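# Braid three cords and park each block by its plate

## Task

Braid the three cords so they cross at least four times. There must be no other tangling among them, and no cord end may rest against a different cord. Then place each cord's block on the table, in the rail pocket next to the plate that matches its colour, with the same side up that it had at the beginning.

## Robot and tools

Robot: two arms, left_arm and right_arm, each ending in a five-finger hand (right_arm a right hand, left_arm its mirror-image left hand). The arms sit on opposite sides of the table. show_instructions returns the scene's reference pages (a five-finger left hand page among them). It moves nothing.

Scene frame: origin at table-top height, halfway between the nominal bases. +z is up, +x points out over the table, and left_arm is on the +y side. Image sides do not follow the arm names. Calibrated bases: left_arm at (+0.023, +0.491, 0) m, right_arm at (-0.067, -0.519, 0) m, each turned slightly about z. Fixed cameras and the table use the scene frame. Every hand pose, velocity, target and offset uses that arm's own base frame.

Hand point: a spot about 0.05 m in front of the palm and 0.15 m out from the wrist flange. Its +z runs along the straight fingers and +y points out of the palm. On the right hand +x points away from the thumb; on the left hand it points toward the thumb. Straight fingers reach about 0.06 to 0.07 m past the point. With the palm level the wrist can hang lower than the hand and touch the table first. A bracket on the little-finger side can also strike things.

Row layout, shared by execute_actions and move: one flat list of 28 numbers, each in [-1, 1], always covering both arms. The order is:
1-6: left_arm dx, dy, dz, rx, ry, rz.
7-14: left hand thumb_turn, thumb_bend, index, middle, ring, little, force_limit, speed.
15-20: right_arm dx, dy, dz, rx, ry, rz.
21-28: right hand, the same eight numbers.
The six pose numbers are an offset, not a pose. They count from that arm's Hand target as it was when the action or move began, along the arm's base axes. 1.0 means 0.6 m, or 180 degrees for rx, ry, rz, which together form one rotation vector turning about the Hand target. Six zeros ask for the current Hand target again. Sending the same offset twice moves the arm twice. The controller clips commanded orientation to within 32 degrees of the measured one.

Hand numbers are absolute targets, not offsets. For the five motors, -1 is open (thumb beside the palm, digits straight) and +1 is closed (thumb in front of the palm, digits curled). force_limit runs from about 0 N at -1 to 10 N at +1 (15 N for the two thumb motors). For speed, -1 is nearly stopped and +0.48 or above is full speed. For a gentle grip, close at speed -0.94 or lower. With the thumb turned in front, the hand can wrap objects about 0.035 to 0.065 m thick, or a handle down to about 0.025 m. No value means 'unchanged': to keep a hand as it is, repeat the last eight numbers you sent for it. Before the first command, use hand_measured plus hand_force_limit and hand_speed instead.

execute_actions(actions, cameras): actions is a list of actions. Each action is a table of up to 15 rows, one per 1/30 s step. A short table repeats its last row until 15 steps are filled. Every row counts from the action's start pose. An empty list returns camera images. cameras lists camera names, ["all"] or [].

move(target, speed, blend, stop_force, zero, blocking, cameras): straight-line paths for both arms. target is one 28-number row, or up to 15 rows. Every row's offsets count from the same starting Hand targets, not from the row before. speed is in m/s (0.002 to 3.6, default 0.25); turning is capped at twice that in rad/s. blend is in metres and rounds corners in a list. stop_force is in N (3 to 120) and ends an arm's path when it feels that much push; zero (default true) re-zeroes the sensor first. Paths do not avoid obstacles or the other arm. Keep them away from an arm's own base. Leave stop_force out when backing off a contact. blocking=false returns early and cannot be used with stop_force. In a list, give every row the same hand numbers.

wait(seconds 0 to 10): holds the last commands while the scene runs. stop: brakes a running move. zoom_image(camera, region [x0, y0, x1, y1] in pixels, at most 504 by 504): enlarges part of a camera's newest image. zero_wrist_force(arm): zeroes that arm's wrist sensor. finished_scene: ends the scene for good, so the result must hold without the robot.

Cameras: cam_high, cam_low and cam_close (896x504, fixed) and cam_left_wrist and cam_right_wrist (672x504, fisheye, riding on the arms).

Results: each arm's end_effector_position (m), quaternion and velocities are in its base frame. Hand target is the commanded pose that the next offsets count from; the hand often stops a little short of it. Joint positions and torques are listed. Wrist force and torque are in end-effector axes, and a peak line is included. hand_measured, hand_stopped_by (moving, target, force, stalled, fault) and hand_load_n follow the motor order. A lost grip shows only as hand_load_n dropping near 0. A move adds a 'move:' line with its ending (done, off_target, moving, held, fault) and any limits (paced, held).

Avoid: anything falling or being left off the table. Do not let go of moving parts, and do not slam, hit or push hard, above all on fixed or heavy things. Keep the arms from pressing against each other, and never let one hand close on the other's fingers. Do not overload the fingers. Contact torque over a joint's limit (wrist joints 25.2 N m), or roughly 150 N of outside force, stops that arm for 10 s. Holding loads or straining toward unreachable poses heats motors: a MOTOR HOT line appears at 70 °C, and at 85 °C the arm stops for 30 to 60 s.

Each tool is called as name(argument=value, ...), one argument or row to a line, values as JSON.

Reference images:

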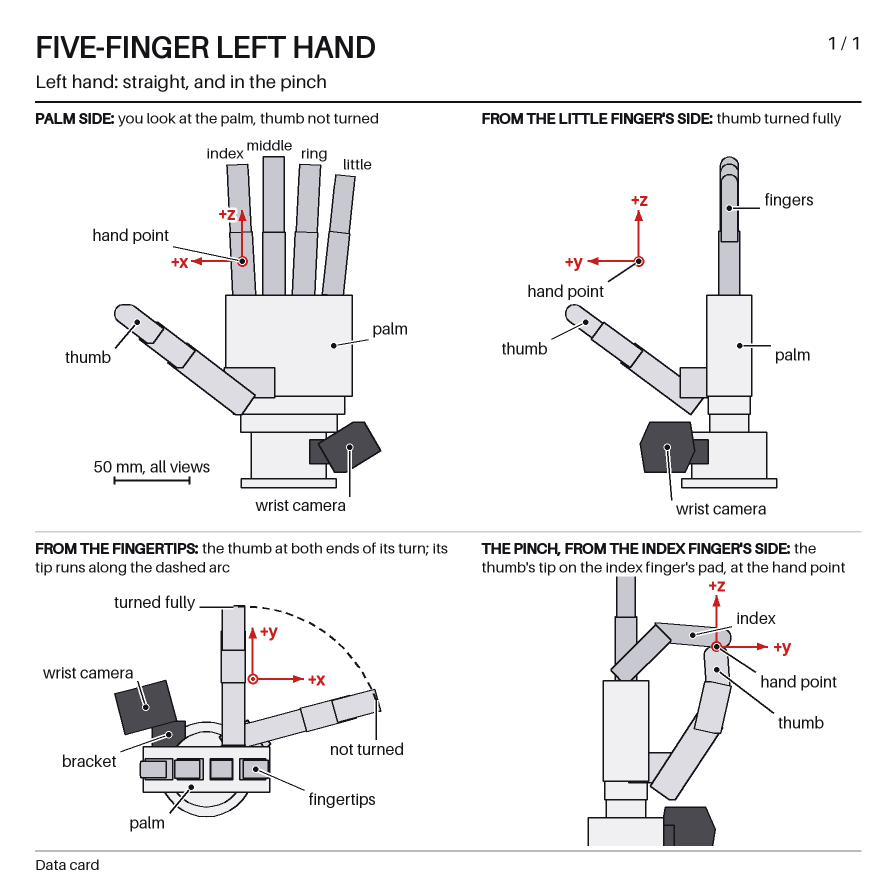

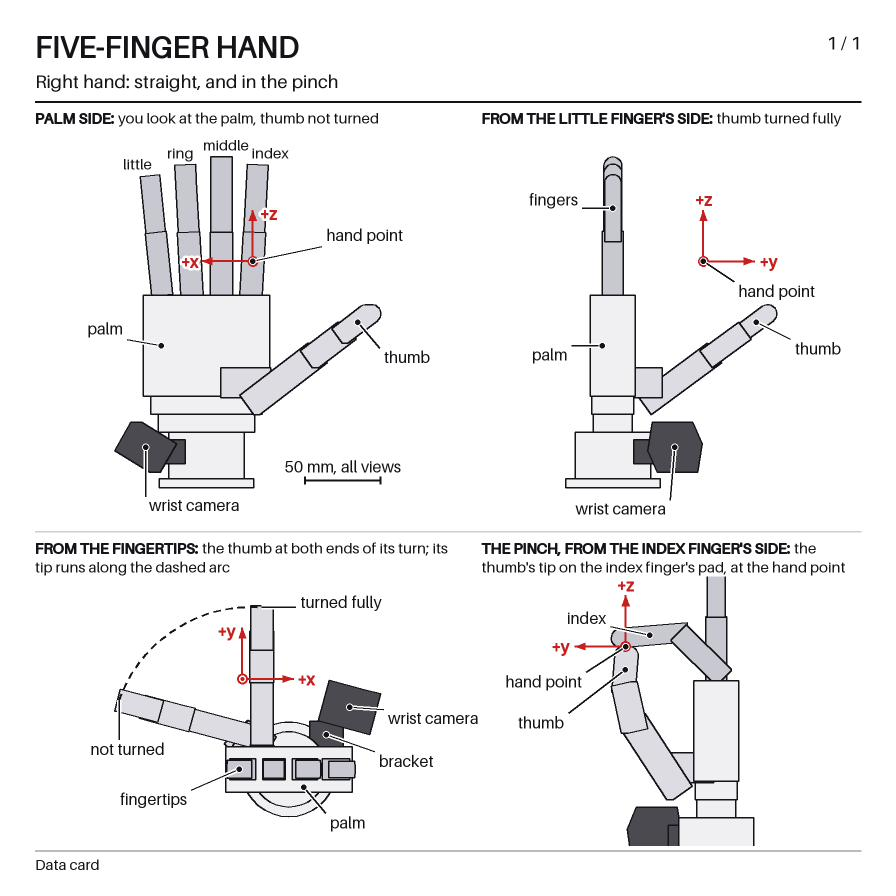

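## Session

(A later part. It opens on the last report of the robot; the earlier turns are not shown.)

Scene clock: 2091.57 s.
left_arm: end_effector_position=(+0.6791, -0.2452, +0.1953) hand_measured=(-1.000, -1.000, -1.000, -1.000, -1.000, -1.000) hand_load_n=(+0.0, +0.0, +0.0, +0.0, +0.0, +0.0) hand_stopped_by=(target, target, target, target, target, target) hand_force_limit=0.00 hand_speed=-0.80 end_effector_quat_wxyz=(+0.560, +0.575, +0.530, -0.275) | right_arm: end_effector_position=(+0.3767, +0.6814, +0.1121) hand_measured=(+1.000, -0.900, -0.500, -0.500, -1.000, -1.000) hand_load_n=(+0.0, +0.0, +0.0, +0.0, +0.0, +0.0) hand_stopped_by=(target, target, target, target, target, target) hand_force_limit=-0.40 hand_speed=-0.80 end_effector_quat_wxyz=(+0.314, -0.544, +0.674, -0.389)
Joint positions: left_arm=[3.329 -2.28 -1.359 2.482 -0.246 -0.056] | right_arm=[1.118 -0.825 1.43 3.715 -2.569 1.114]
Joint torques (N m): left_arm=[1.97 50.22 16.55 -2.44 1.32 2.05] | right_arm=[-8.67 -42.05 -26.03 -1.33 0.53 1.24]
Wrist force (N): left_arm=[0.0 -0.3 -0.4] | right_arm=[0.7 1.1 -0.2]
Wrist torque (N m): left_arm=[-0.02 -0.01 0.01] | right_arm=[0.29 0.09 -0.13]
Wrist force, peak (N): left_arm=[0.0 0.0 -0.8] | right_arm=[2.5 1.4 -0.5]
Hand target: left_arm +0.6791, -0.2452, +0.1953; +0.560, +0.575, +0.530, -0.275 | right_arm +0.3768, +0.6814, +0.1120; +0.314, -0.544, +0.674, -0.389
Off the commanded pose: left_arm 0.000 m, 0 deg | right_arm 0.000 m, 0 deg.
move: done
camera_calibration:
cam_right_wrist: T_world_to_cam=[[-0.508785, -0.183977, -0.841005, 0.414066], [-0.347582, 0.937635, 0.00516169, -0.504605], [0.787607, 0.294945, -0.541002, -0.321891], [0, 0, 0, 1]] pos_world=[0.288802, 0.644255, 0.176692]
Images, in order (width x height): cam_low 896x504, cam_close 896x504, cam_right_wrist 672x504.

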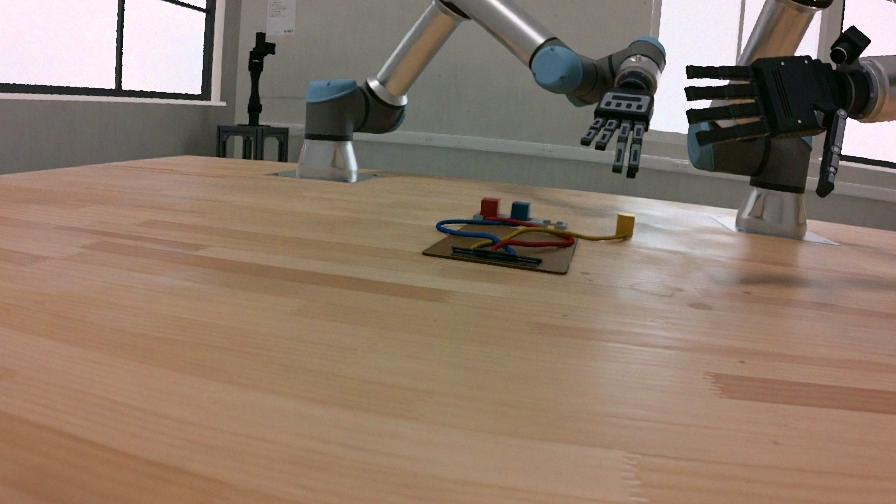

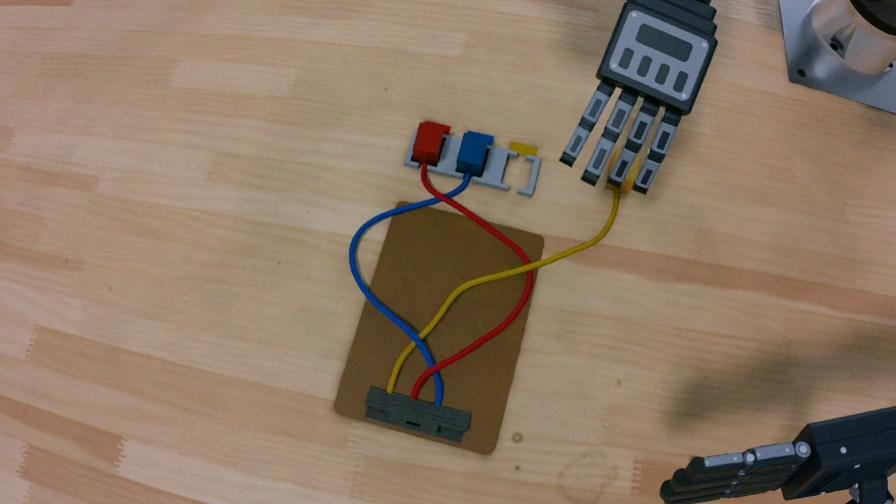

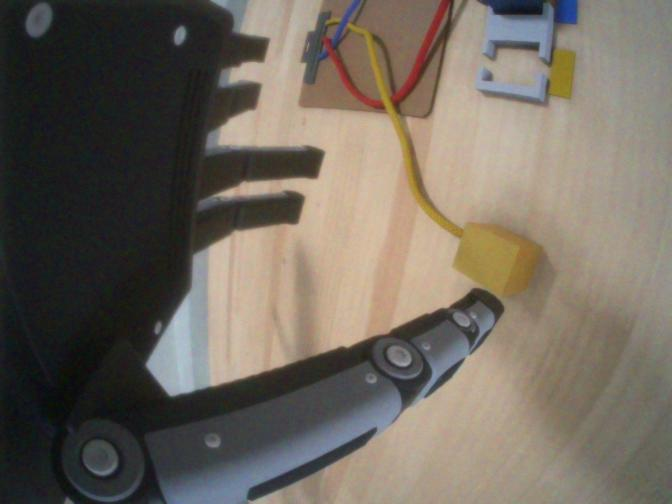

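move(
  target=[
    [0,0,0,0,0,0,-1,-1,-1,-1,-1,-1,0.0,-0.8,0,0,-0.09,0,0,0,1.0,-0.9,-0.5,-0.5,-1,-1,-0.4,-0.8],
    [0,0,0,0,0,0,-1,-1,-1,-1,-1,-1,0.0,-0.8,0,0,-0.1347,0,0,0,1.0,-0.9,-0.5,-0.5,-1,-1,-0.4,-0.8],
  ],
  speed=[0.1,0.04],
  blend=[0.005,0],
  cameras=["cam_close","cam_low","cam_right_wrist"],
)

zoom_image(
  camera="cam_right_wrist",
  region=[310, 180, 530, 350],
)

zoom_image(
  camera="cam_close",
  region=[540, 100, 720, 260],
)

Scene clock: 2102.90 s.
left_arm: end_effector_position=(+0.6791, -0.2452, +0.1953) hand_measured=(-1.000, -1.000, -1.000, -1.000, -1.000, -1.000) hand_load_n=(+0.0, +0.0, +0.0, +0.0, +0.0, +0.5) hand_stopped_by=(target, target, target, target, target, target) hand_force_limit=0.00 hand_speed=-0.80 end_effector_quat_wxyz=(+0.560, +0.575, +0.530, -0.275) | right_arm: end_effector_position=(+0.3768, +0.6814, +0.0311) hand_measured=(+1.000, -0.900, -0.500, -0.500, -1.000, -1.000) hand_load_n=(+0.0, +0.0, +0.0, +0.0, +0.0, +0.0) hand_stopped_by=(target, target, target, target, target, target) hand_force_limit=-0.40 hand_speed=-0.80 end_effector_quat_wxyz=(+0.314, -0.544, +0.674, -0.389) end_effector_velocity=(+0.000, -0.001, +0.002) end_effector_angular_velocity=(-0.005, +0.001, +0.001)
Joint positions: left_arm=[3.329 -2.28 -1.359 2.482 -0.246 -0.056] | right_arm=[1.118 -0.704 1.454 3.571 -2.569 1.114]
Joint velocities: left_arm=[within noise] | right_arm=[0 -0.004 0 0.007 0 -0.003]
Joint torques (N m): left_arm=[1.52 50.62 18.58 -2.45 1.26 1.79] | right_arm=[-3.58 -57.69 -13.96 -1.08 -0.53 -2.01]
Wrist force (N): left_arm=[-0.2 -0.4 -0.5] | right_arm=[0.6 1.4 0.0]
Wrist torque (N m): left_arm=[-0.03 0.01 0.00] | right_arm=[0.32 0.12 -0.18]
Wrist force, peak (N): left_arm=[0.0 -0.3 -0.9] | right_arm=[0.7 1.9 0.3]
Hand target: left_arm +0.6791, -0.2452, +0.1953; +0.560, +0.575, +0.530, -0.275 | right_arm +0.3768, +0.6814, +0.0312; +0.314, -0.544, +0.674, -0.389
Off the commanded pose: left_arm 0.000 m, 0 deg | right_arm 0.000 m, 0 deg.
move: done
camera_calibration:
cam_right_wrist: T_world_to_cam=[[-0.508811, -0.183752, -0.841039, 0.345861], [-0.347398, 0.937703, 0.00529772, -0.504261], [0.787671, 0.294871, -0.540949, -0.365768], [0, 0, 0, 1]] pos_world=[0.288903, 0.644254, 0.0956929]
Images, in order (width x height): cam_low 896x504, cam_close 896x504, cam_right_wrist 672x504.

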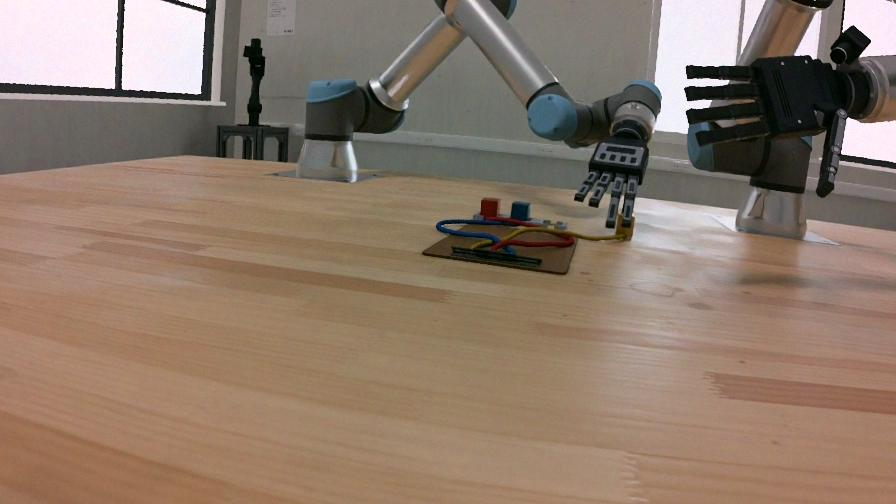

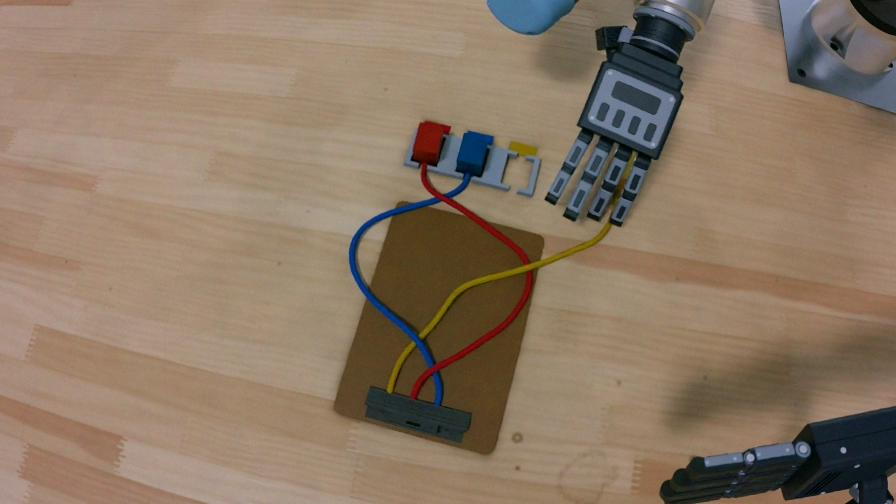

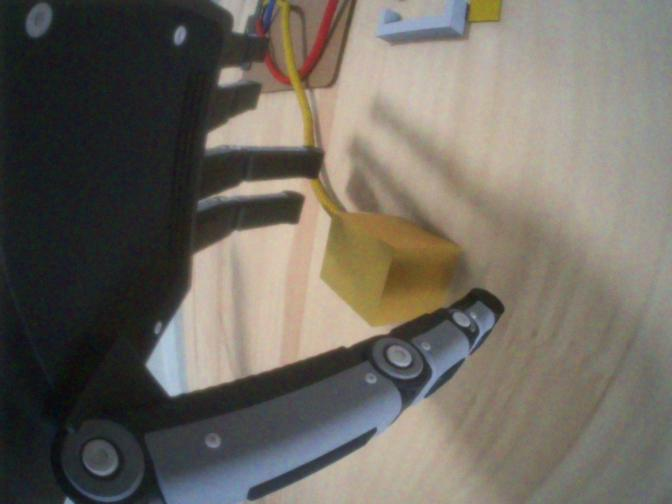

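Scaled by 2.291 from the camera's 672x504 image, which has a finer 960x720 frame.

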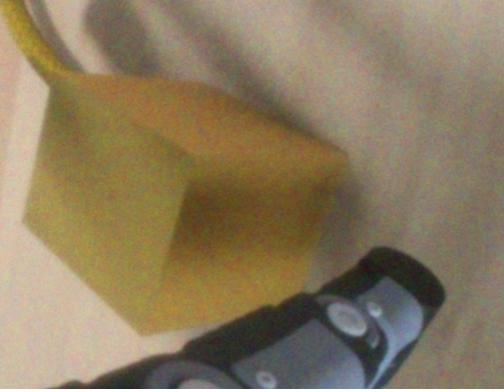

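Scaled by 2.800 from the camera's 896x504 image, which has a finer 1280x720 frame.

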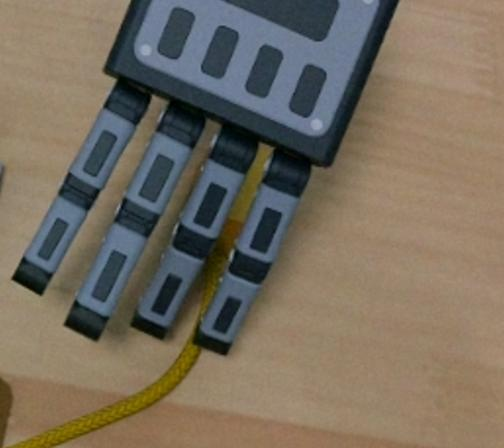

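execute_actions(
  actions=[
    [[0,0,0,0,0,0,-1,-1,-1,-1,-1,-1,0.0,-0.8,0,0,0,0,0,0,1.0,-0.45,0.15,0.15,-1,-1,-0.4,-0.88]],
  ],
)

wait(
  seconds=5,
  cameras=["cam_close","cam_right_wrist"],
)

zoom_image(
  camera="cam_right_wrist",
  region=[310, 180, 530, 350],
)

Scene clock: 2112.33 s.
left_arm: end_effector_position=(+0.6791, -0.2452, +0.1953) hand_measured=(-1.000, -1.000, -1.000, -1.000, -1.000, -1.000) hand_load_n=(+0.0, +0.0, +0.0, +0.0, +0.5, +0.0) hand_stopped_by=(target, target, target, target, target, target) hand_force_limit=0.00 hand_speed=-0.80 end_effector_quat_wxyz=(+0.560, +0.575, +0.530, -0.275) | right_arm: end_effector_position=(+0.3768, +0.6814, +0.0312) hand_measured=(+1.000, -0.624, +0.078, +0.022, -1.000, -1.000) hand_load_n=(+1.0, +6.0, +2.5, +2.5, +0.0, +0.0) hand_stopped_by=(target, force, force, force, target, target) hand_force_limit=-0.40 hand_speed=-0.88 end_effector_quat_wxyz=(+0.314, -0.544, +0.674, -0.389)
Joint positions: left_arm=[3.329 -2.28 -1.359 2.482 -0.246 -0.056] | right_arm=[1.118 -0.704 1.454 3.571 -2.569 1.114]
Joint torques (N m): left_arm=[1.49 50.96 17.92 -2.66 1.35 1.93] | right_arm=[-2.75 -57.42 -24.8 -2.2 -1.23 -1.33]
Wrist force (N): left_arm=[0.1 -0.4 -0.4] | right_arm=[0.7 1.7 0.3]
Wrist torque (N m): left_arm=[-0.04 -0.03 0.02] | right_arm=[0.29 0.10 -0.17]
Wrist force, peak (N): left_arm=[0.1 -0.3 -0.9] | right_arm=[0.6 1.8 0.5]
Hand target: left_arm +0.6791, -0.2452, +0.1953; +0.560, +0.575, +0.530, -0.275 | right_arm +0.3768, +0.6814, +0.0312; +0.314, -0.544, +0.674, -0.389
Off the commanded pose: left_arm 0.000 m, 0 deg | right_arm 0.000 m, 0 deg.
Step readings (end_effector_position of left_arm | right_arm):
0: (+0.6791, -0.2452, +0.1953) | (+0.3768, +0.6814, +0.0312)
1: (+0.6791, -0.2452, +0.1953) | (+0.3768, +0.6814, +0.0312)
2: (+0.6791, -0.2452, +0.1953) | (+0.3768, +0.6814, +0.0312)
4: (+0.6791, -0.2452, +0.1953) | (+0.3768, +0.6814, +0.0312)
8: (+0.6791, -0.2452, +0.1953) | (+0.3768, +0.6814, +0.0312)
15: (+0.6791, -0.2452, +0.1953) | (+0.3768, +0.6814, +0.0312)

Scene clock: 2117.33 s.
left_arm: end_effector_position=(+0.6791, -0.2452, +0.1953) hand_measured=(-1.000, -1.000, -1.000, -1.000, -1.000, -1.000) hand_load_n=(+0.0, +0.0, +0.0, +0.0, +0.0, +0.0) hand_stopped_by=(target, target, target, target, target, target) hand_force_limit=0.00 hand_speed=-0.80 end_effector_quat_wxyz=(+0.560, +0.575, +0.530, -0.275) | right_arm: end_effector_position=(+0.3768, +0.6814, +0.0312) hand_measured=(+1.000, -0.624, +0.078, +0.022, -1.000, -1.000) hand_load_n=(+1.0, +6.0, +2.5, +3.0, +0.0, +0.0) hand_stopped_by=(target, force, force, force, target, target) hand_force_limit=-0.40 hand_speed=-0.88 end_effector_quat_wxyz=(+0.314, -0.544, +0.674, -0.389)
Joint positions: left_arm=[3.329 -2.28 -1.359 2.482 -0.246 -0.056] | right_arm=[1.118 -0.704 1.454 3.571 -2.569 1.114]
Joint torques (N m): left_arm=[2.85 50.5 17.31 -2.82 1.27 2.12] | right_arm=[-0.98 -57.32 -22.35 -1.34 -2.06 0.02]
Wrist force (N): left_arm=[0.0 -0.3 -0.7] | right_arm=[0.5 1.7 0.1]
Wrist torque (N m): left_arm=[-0.01 -0.02 0.01] | right_arm=[0.32 0.13 -0.17]
Wrist force, peak (N): left_arm=[0.2 -0.1 -1.0] | right_arm=[0.7 1.9 0.2]
Hand target: left_arm +0.6791, -0.2452, +0.1953; +0.560, +0.575, +0.530, -0.275 | right_arm +0.3768, +0.6814, +0.0312; +0.314, -0.544, +0.674, -0.389
Off the commanded pose: left_arm 0.000 m, 0 deg | right_arm 0.000 m, 0 deg.
wait: 5.00 s; at rest by 0.17 s
camera_calibration:
cam_right_wrist: T_world_to_cam=[[-0.508847, -0.183856, -0.840994, 0.346019], [-0.34744, 0.937688, 0.00522531, -0.504233], [0.787629, 0.294854, -0.541019, -0.365684], [0, 0, 0, 1]] pos_world=[0.288903, 0.644254, 0.0957924]
Images, in order (width x height): cam_close 896x504, cam_right_wrist 672x504.

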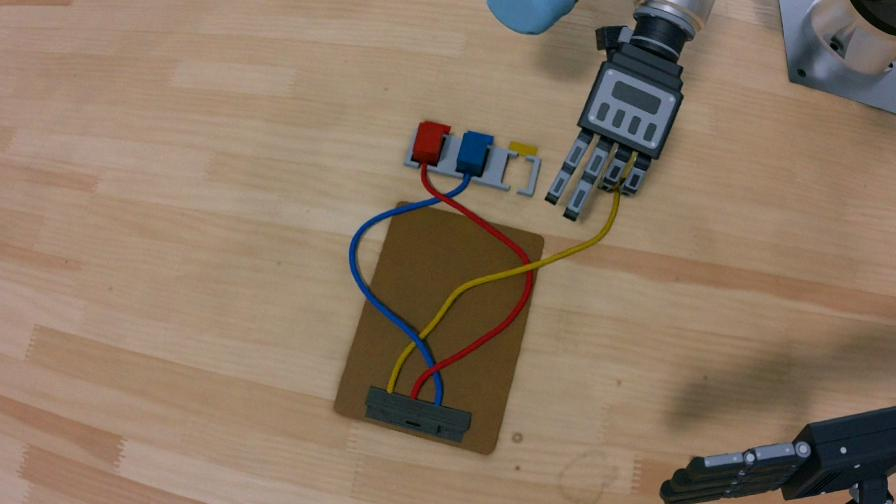

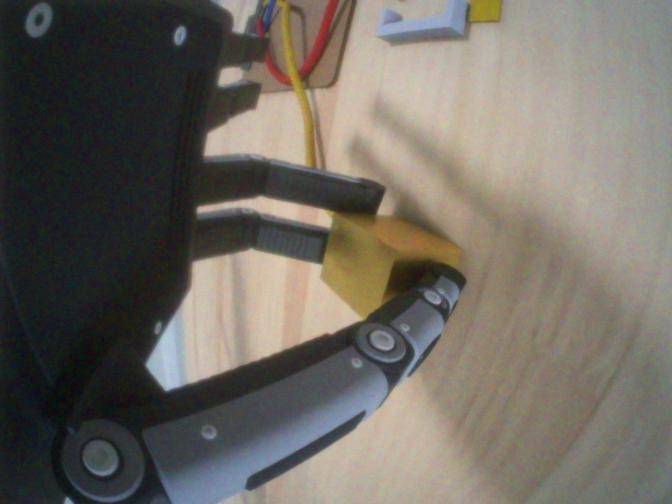

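Scaled by 2.291 from the camera's 672x504 image, which has a finer 960x720 frame.

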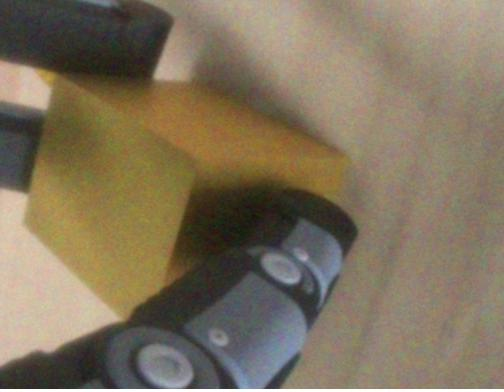

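move(
  target=[
    [0,0,0,0,0,0,-1,-1,-1,-1,-1,-1,0.0,-0.8,0,0,0.098,0,0,0,1.0,-0.45,0.15,0.15,-1,-1,-0.4,-0.88],
    [0,0,0,0,0,0,-1,-1,-1,-1,-1,-1,0.0,-0.8,0.0405,-0.1847,0.098,0,0,0.0583,1.0,-0.45,0.15,0.15,-1,-1,-0.4,-0.88],
    [0,0,0,0,0,0,-1,-1,-1,-1,-1,-1,0.0,-0.8,0.0405,-0.1847,0.0513,0,0,0.0583,1.0,-0.45,0.15,0.15,-1,-1,-0.4,-0.88],
  ],
  speed=[0.08,0.08,0.04],
  blend=[0.01,0.01,0],
  cameras=["cam_close","cam_low","cam_right_wrist"],
)

zoom_image(
  camera="cam_right_wrist",
  region=[310, 180, 530, 350],
)

zoom_image(
  camera="cam_close",
  region=[420, 100, 600, 260],
)

zoom_image(
  camera="cam_low",
  region=[480, 170, 600, 250],
)

Scene clock: 2154.27 s.
left_arm: end_effector_position=(+0.6791, -0.2452, +0.1953) hand_measured=(-1.000, -1.000, -1.000, -1.000, -1.000, -1.000) hand_load_n=(+0.0, +0.0, +0.0, +0.0, +0.0, +0.0) hand_stopped_by=(target, target, target, target, target, target) hand_force_limit=0.00 hand_speed=-0.80 end_effector_quat_wxyz=(+0.560, +0.575, +0.530, -0.275) | right_arm: end_effector_position=(+0.4011, +0.5706, +0.0619) hand_measured=(+1.000, -0.624, +0.078, +0.022, -1.000, -1.000) hand_load_n=(+0.5, +6.5, +2.5, +2.5, -0.5, +0.0) hand_stopped_by=(target, force, force, force, target, target) hand_force_limit=-0.40 hand_speed=-0.88 end_effector_quat_wxyz=(-0.348, +0.604, -0.621, +0.358) end_effector_velocity=(+0.000, +0.000, +0.002) end_effector_angular_velocity=(-0.001, +0.001, +0.000)
Joint positions: left_arm=[3.329 -2.28 -1.359 2.482 -0.246 -0.056] | right_arm=[0.967 -0.882 1.834 3.006 -2.384 0.658]
Joint velocities: left_arm=[within noise] | right_arm=[0 -0.005 0 0.006 0 0.001]
Joint torques (N m): left_arm=[2.29 49.36 16.31 -2.47 1.25 1.92] | right_arm=[9.8 -47.8 -11.43 -1.48 -3.08 -1.62]
Wrist force (N): left_arm=[0.0 -0.5 -0.5] | right_arm=[0.6 1.9 0.0]
Wrist torque (N m): left_arm=[-0.04 -0.01 0.02] | right_arm=[0.31 0.09 -0.32]
Wrist force, peak (N): left_arm=[0.1 -0.4 -0.9] | right_arm=[0.7 2.7 0.9]
Hand target: left_arm +0.6791, -0.2452, +0.1953; +0.560, +0.575, +0.530, -0.275 | right_arm +0.4011, +0.5706, +0.0620; -0.348, +0.604, -0.621, +0.358
Off the commanded pose: left_arm 0.000 m, 0 deg | right_arm 0.000 m, 0 deg.
move: done
camera_calibration:
cam_right_wrist: T_world_to_cam=[[-0.46692, -0.27334, -0.840994, 0.398053], [-0.512295, 0.858793, 0.00530033, -0.280932], [0.720791, 0.433312, -0.541018, -0.387706], [0, 0, 0, 1]] pos_world=[0.321394, 0.518064, 0.126493]
Images, in order (width x height): cam_low 896x504, cam_close 896x504, cam_right_wrist 672x504.

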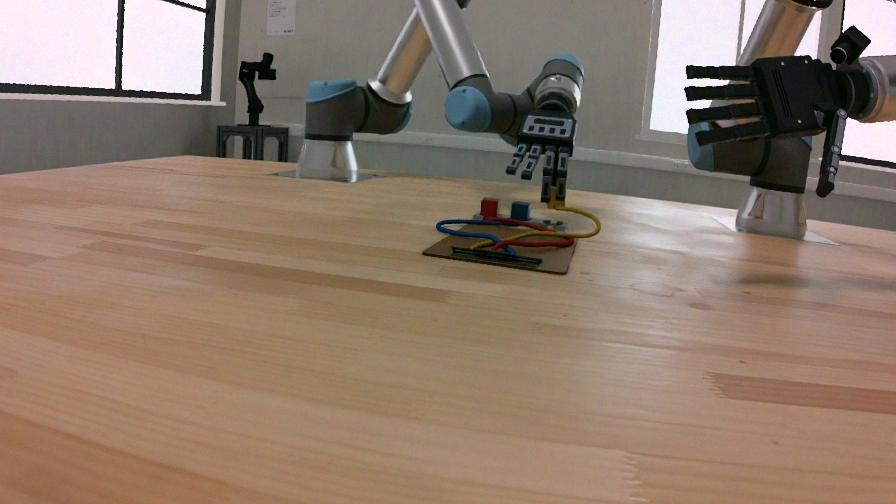

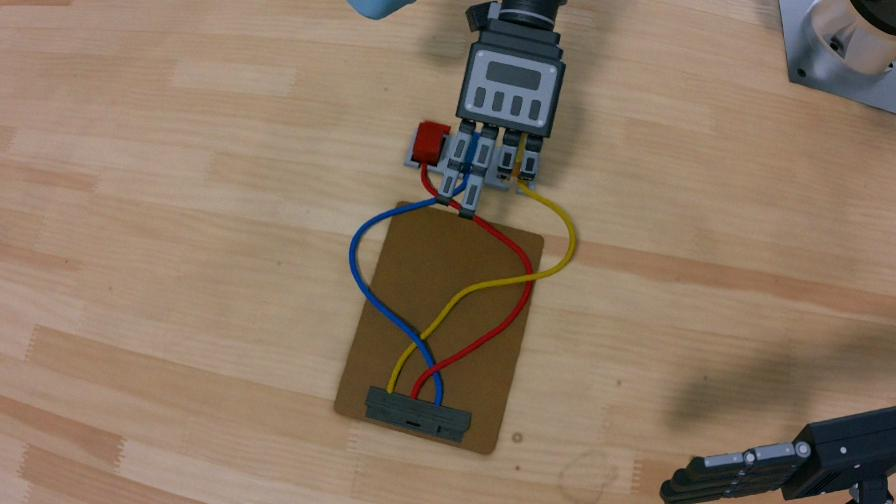

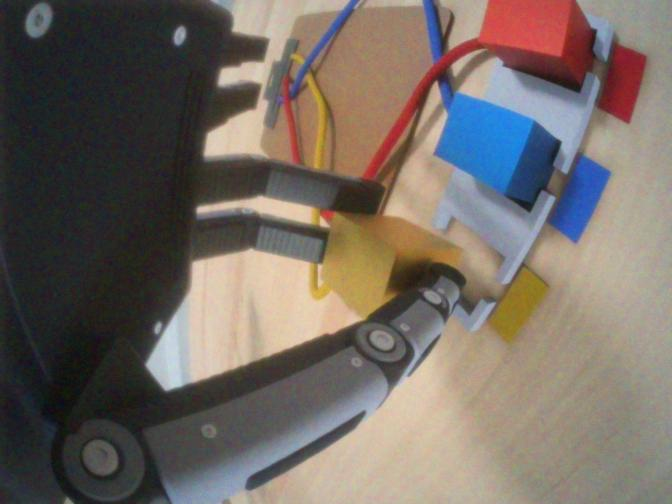

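Scaled by 2.291 from the camera's 672x504 image, which has a finer 960x720 frame.

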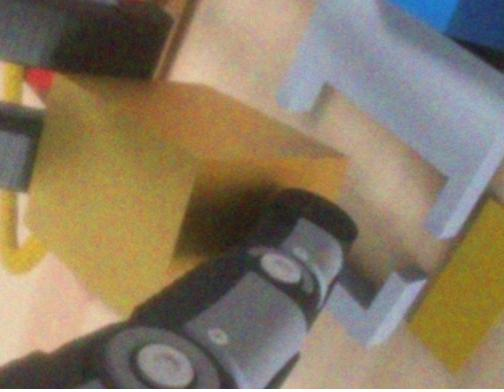

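Scaled by 2.800 from the camera's 896x504 image, which has a finer 1280x720 frame.

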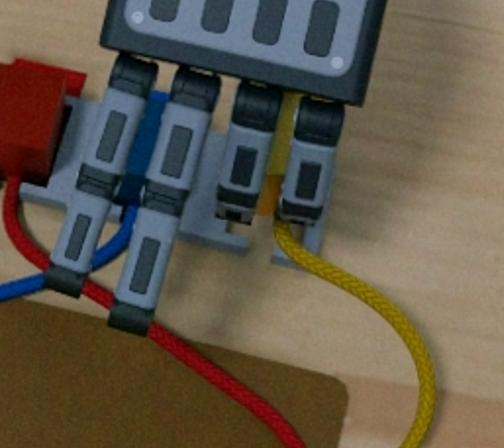

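Scaled by 4.200 from the camera's 896x504 image, which has a finer 1280x720 frame.

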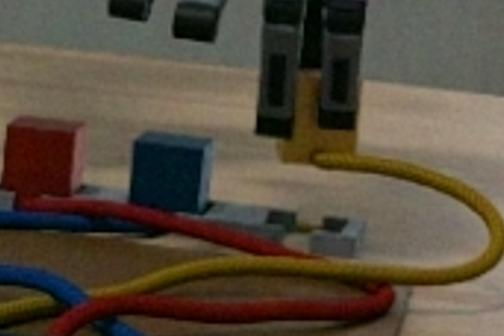

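move(
  target=[0,0,0,0,0,0,-1,-1,-1,-1,-1,-1,0.0,-0.8,0,0,-0.03,0,0,0,1.0,-0.45,0.15,0.15,-1,-1,-0.4,-0.88],
  speed=0.04,
  cameras=["cam_close","cam_low","cam_right_wrist"],
)

zoom_image(
  camera="cam_right_wrist",
  region=[310, 180, 530, 350],
)

zoom_image(
  camera="cam_close",
  region=[440, 90, 560, 200],
)

zoom_image(
  camera="cam_low",
  region=[490, 170, 590, 240],
)

Scene clock: 2175.83 s.
left_arm: end_effector_position=(+0.6791, -0.2452, +0.1953) hand_measured=(-1.000, -1.000, -1.000, -1.000, -1.000, -1.000) hand_load_n=(+0.0, +0.0, +0.0, +0.0, +0.0, +0.0) hand_stopped_by=(target, target, target, target, target, target) hand_force_limit=0.00 hand_speed=-0.80 end_effector_quat_wxyz=(+0.560, +0.575, +0.530, -0.275) | right_arm: end_effector_position=(+0.4011, +0.5706, +0.0439) hand_measured=(+1.000, -0.624, +0.078, +0.022, -1.000, -1.000) hand_load_n=(+0.5, +6.0, +2.5, +2.5, +0.0, +0.0) hand_stopped_by=(target, force, force, force, target, target) hand_force_limit=-0.40 hand_speed=-0.88 end_effector_quat_wxyz=(-0.348, +0.604, -0.621, +0.358) end_effector_velocity=(+0.000, +0.001, +0.003) end_effector_angular_velocity=(+0.003, +0.000, +0.000)
Joint positions: left_arm=[3.329 -2.28 -1.359 2.482 -0.246 -0.056] | right_arm=[0.967 -0.846 1.834 2.97 -2.384 0.658]
Joint velocities: left_arm=[within noise] | right_arm=[0 -0.006 -0.001 0.005 0.001 0.002]
Joint torques (N m): left_arm=[1.48 49.84 17.38 -2.48 1.58 2.1] | right_arm=[8.5 -50.26 -21.62 -1.26 -2.2 0.82]
Wrist force (N): left_arm=[0.1 -0.2 -0.6] | right_arm=[0.9 2.0 0.0]
Wrist torque (N m): left_arm=[0.02 -0.04 0.02] | right_arm=[0.34 0.05 -0.30]
Wrist force, peak (N): left_arm=[0.1 -0.7 -0.5] | right_arm=[0.7 2.4 0.4]
Hand target: left_arm +0.6791, -0.2452, +0.1953; +0.560, +0.575, +0.530, -0.275 | right_arm +0.4011, +0.5706, +0.0440; -0.348, +0.604, -0.621, +0.358
Off the commanded pose: left_arm 0.000 m, 0 deg | right_arm 0.000 m, 0 deg.
move: done
camera_calibration:
cam_right_wrist: T_world_to_cam=[[-0.466852, -0.273452, -0.840995, 0.382923], [-0.512355, 0.858758, 0.00518993, -0.280701], [0.720792, 0.433311, -0.541017, -0.397401], [0, 0, 0, 1]] pos_world=[0.321394, 0.517964, 0.108492]
Images, in order (width x height): cam_low 896x504, cam_close 896x504, cam_right_wrist 672x504.

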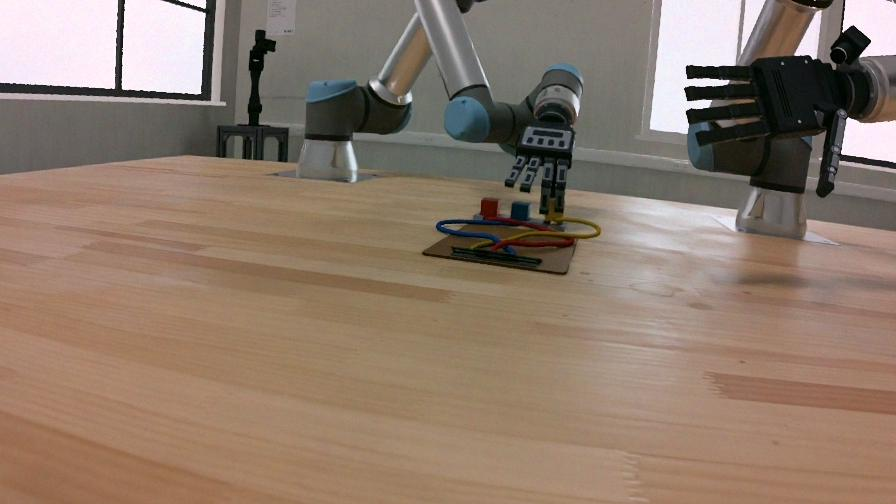

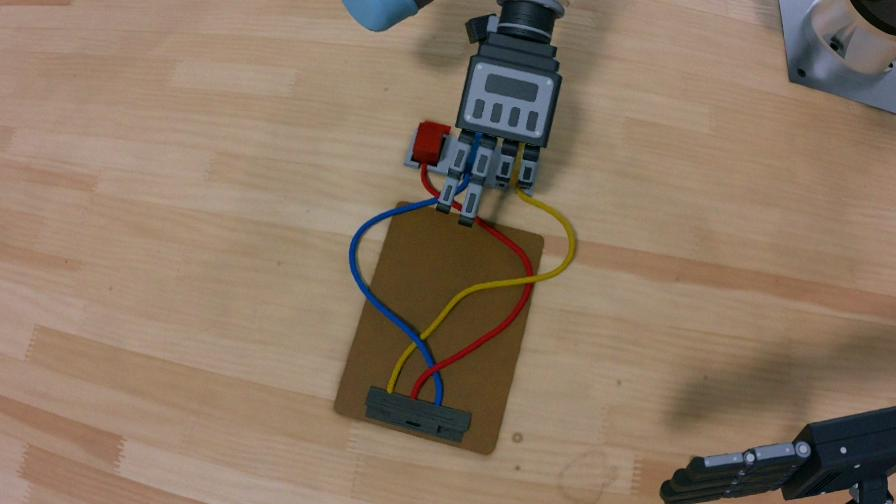

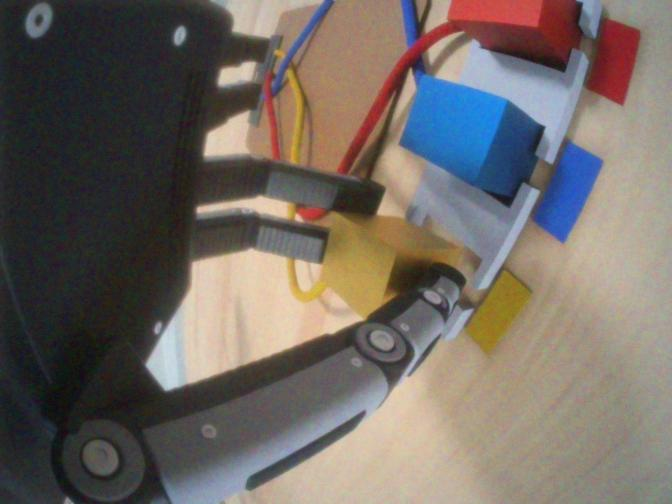

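Scaled by 2.291 from the camera's 672x504 image, which has a finer 960x720 frame.

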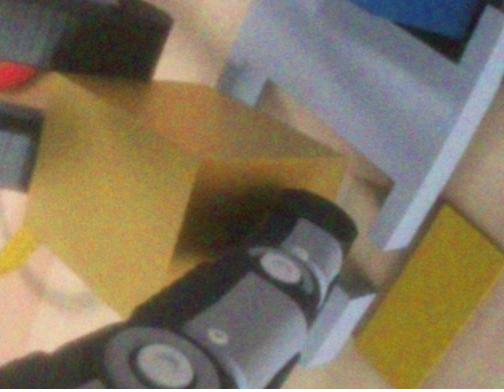

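Scaled by 4.200 from the camera's 896x504 image, which has a finer 1280x720 frame.

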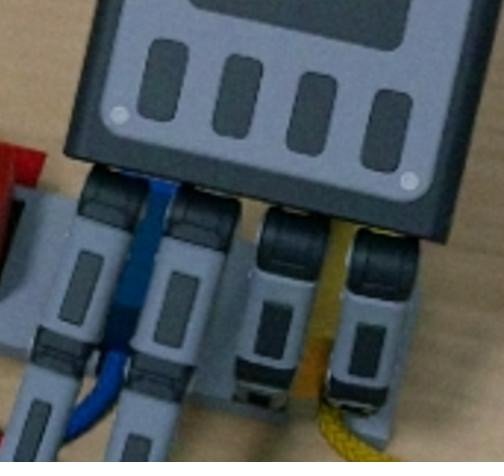

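Scaled by 5.040 from the camera's 896x504 image, which has a finer 1280x720 frame.

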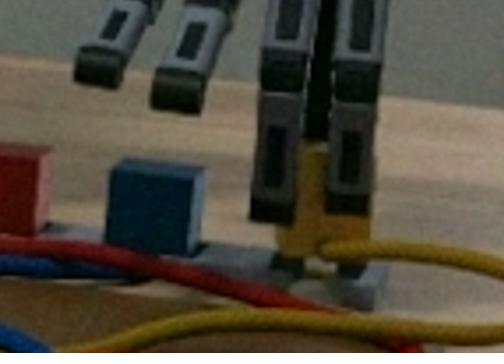

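zoom_image(
  camera="cam_right_wrist",
  region=[380, 50, 580, 250],
)

zoom_image(
  camera="cam_right_wrist",
  region=[380, 180, 560, 360],
)

Scaled by 2.520 from the camera's 672x504 image, which has a finer 960x720 frame.

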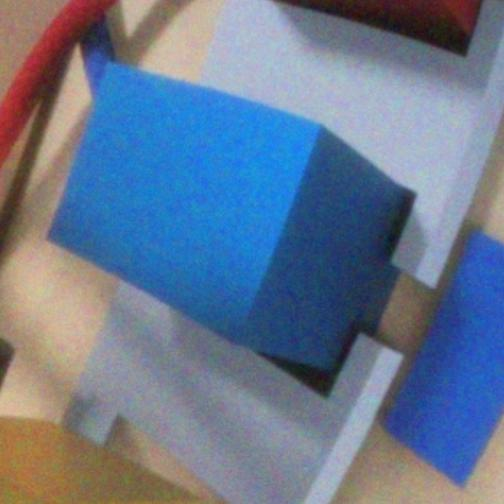

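Scaled by 2.800 from the camera's 672x504 image, which has a finer 960x720 frame.

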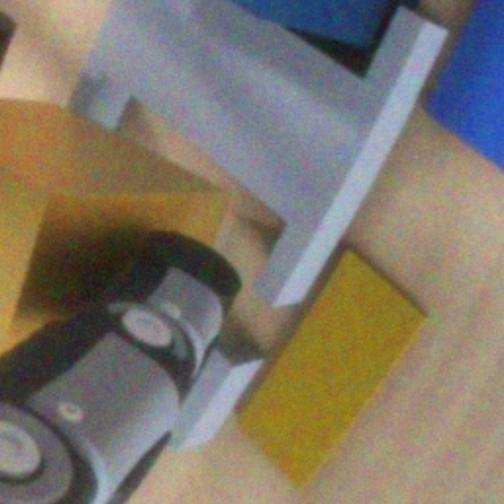

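zoom_image(
  camera="cam_low",
  region=[500, 195, 580, 240],
)

zoom_image(
  camera="cam_right_wrist",
  region=[300, 190, 500, 340],
)

Scaled by 6.300 from the camera's 896x504 image, which has a finer 1280x720 frame.

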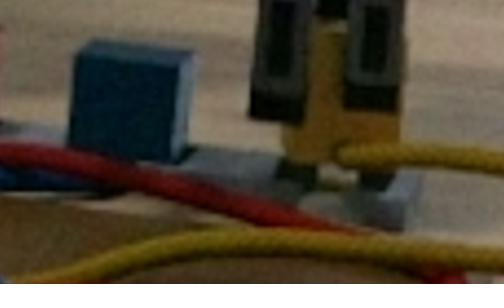

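Scaled by 2.520 from the camera's 672x504 image, which has a finer 960x720 frame.

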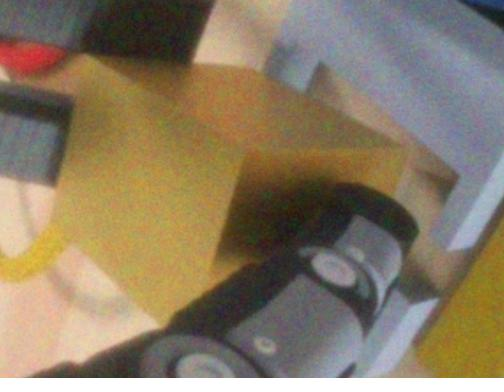

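move(
  target=[0,0,0,0,0,0,-1,-1,-1,-1,-1,-1,0.0,-0.8,-0.0020,-0.0040,0,0,0,-0.0472,1.0,-0.45,0.15,0.15,-1,-1,-0.4,-0.88],
  speed=0.04,
  cameras=["cam_close","cam_low","cam_right_wrist"],
)

zoom_image(
  camera="cam_right_wrist",
  region=[300, 190, 500, 340],
)

zoom_image(
  camera="cam_low",
  region=[500, 195, 580, 240],
)

zoom_image(
  camera="cam_right_wrist",
  region=[380, 50, 580, 250],
)

Scene clock: 2321.57 s.
left_arm: end_effector_position=(+0.6791, -0.2452, +0.1953) hand_measured=(-1.000, -1.000, -1.000, -1.000, -1.000, -1.000) hand_load_n=(+0.0, +0.0, +0.0, +0.0, +0.0, +0.0) hand_stopped_by=(target, target, target, target, target, target) hand_force_limit=0.00 hand_speed=-0.80 end_effector_quat_wxyz=(+0.560, +0.575, +0.530, -0.275) | right_arm: end_effector_position=(+0.3999, +0.5683, +0.0441) hand_measured=(+1.000, -0.624, +0.078, +0.022, -1.000, -1.000) hand_load_n=(+1.0, +6.5, +2.5, +3.0, +0.0, +0.0) hand_stopped_by=(target, force, force, force, target, target) hand_force_limit=-0.40 hand_speed=-0.88 end_effector_quat_wxyz=(+0.321, -0.556, +0.664, -0.383)
Joint positions: left_arm=[3.329 -2.28 -1.359 2.482 -0.246 -0.056] | right_arm=[0.996 -0.853 1.793 3.182 -2.495 0.873]
Joint torques (N m): left_arm=[2.04 50.12 16.87 -2.48 1.42 2.07] | right_arm=[-4.68 -45.94 -6.49 -3.59 0.74 -2]
Wrist force (N): left_arm=[-0.2 -0.3 -0.4] | right_arm=[0.5 1.8 0.3]
Wrist torque (N m): left_arm=[-0.02 0.02 -0.01] | right_arm=[0.30 0.11 -0.13]
Wrist force, peak (N): left_arm=[-0.2 -0.6 -0.8] | right_arm=[0.8 2.1 0.2]
Hand target: left_arm +0.6791, -0.2452, +0.1953; +0.560, +0.575, +0.530, -0.275 | right_arm +0.3999, +0.5682, +0.0440; +0.321, -0.556, +0.664, -0.383
Off the commanded pose: left_arm 0.000 m, 0 deg | right_arm 0.000 m, 0 deg.
move: done
camera_calibration:
cam_right_wrist: T_world_to_cam=[[-0.501879, -0.201346, -0.841176, 0.354972], [-0.380045, 0.924952, 0.00535094, -0.369987], [0.77697, 0.322371, -0.540735, -0.354851], [0, 0, 0, 1]] pos_world=[0.31325, 0.528087, 0.108694]
Images, in order (width x height): cam_low 896x504, cam_close 896x504, cam_right_wrist 672x504.

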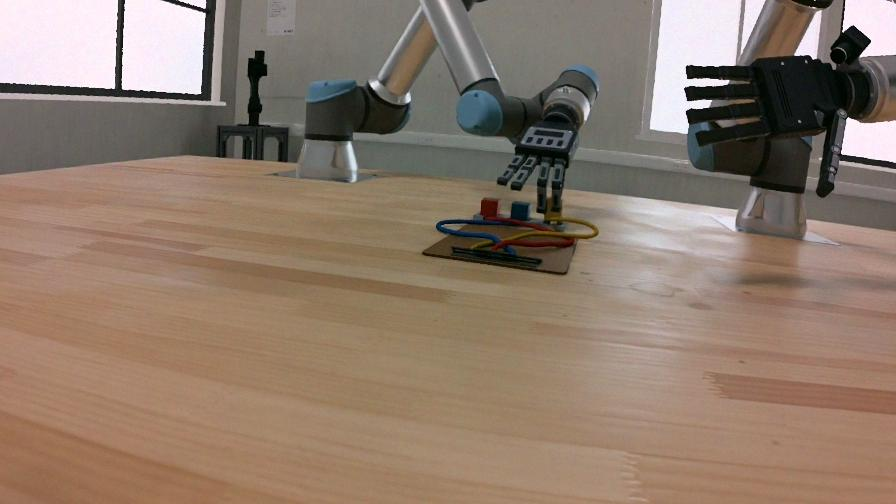

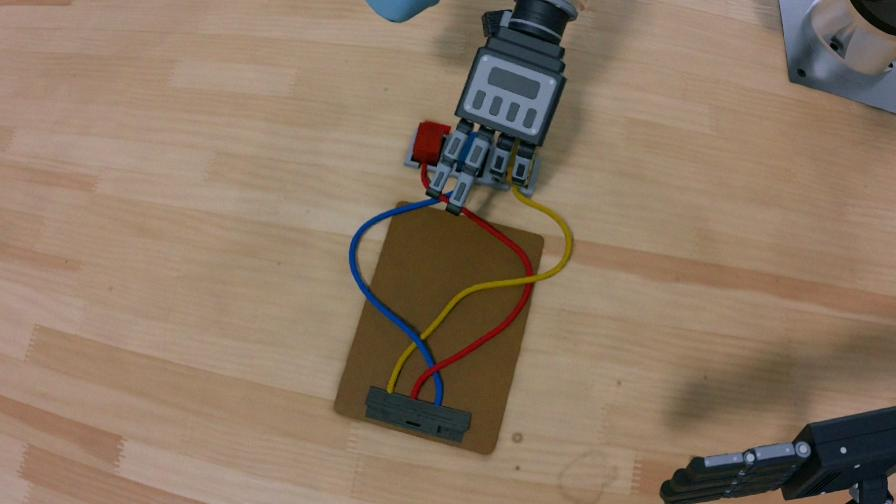

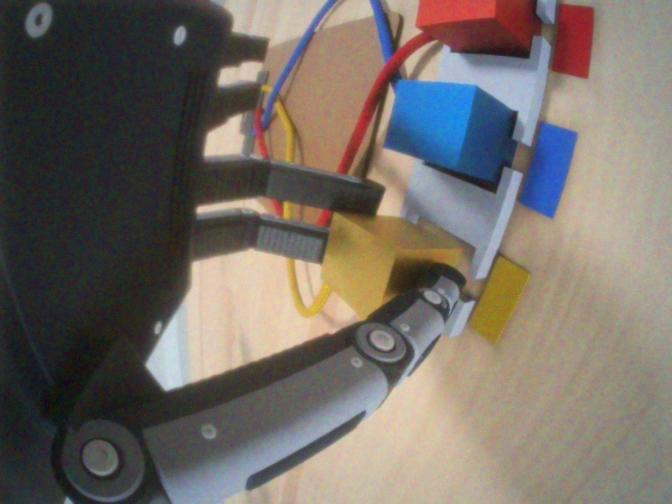

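Scaled by 2.520 from the camera's 672x504 image, which has a finer 960x720 frame.

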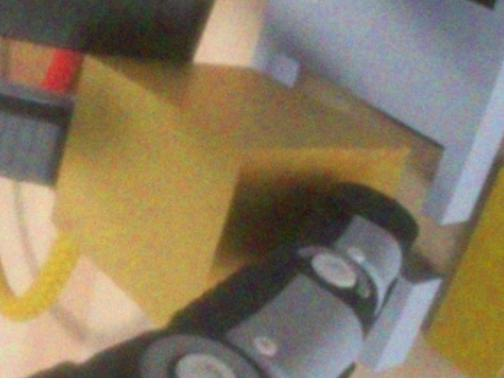

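Scaled by 6.300 from the camera's 896x504 image, which has a finer 1280x720 frame.

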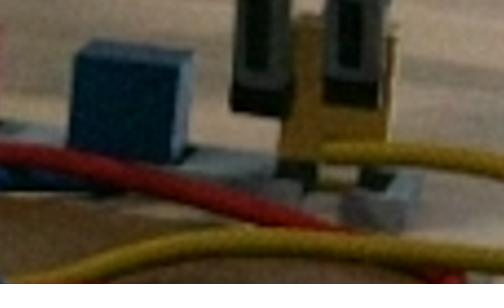

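Scaled by 2.520 from the camera's 672x504 image, which has a finer 960x720 frame.

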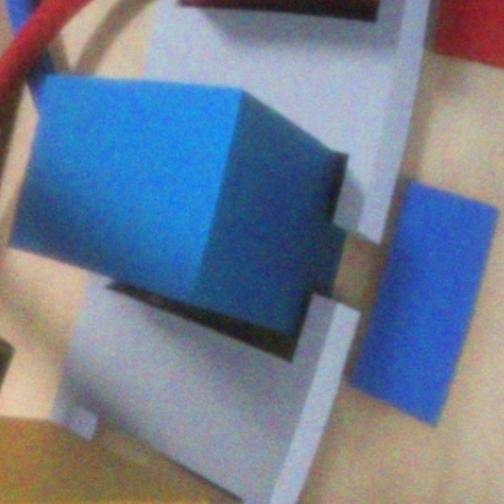

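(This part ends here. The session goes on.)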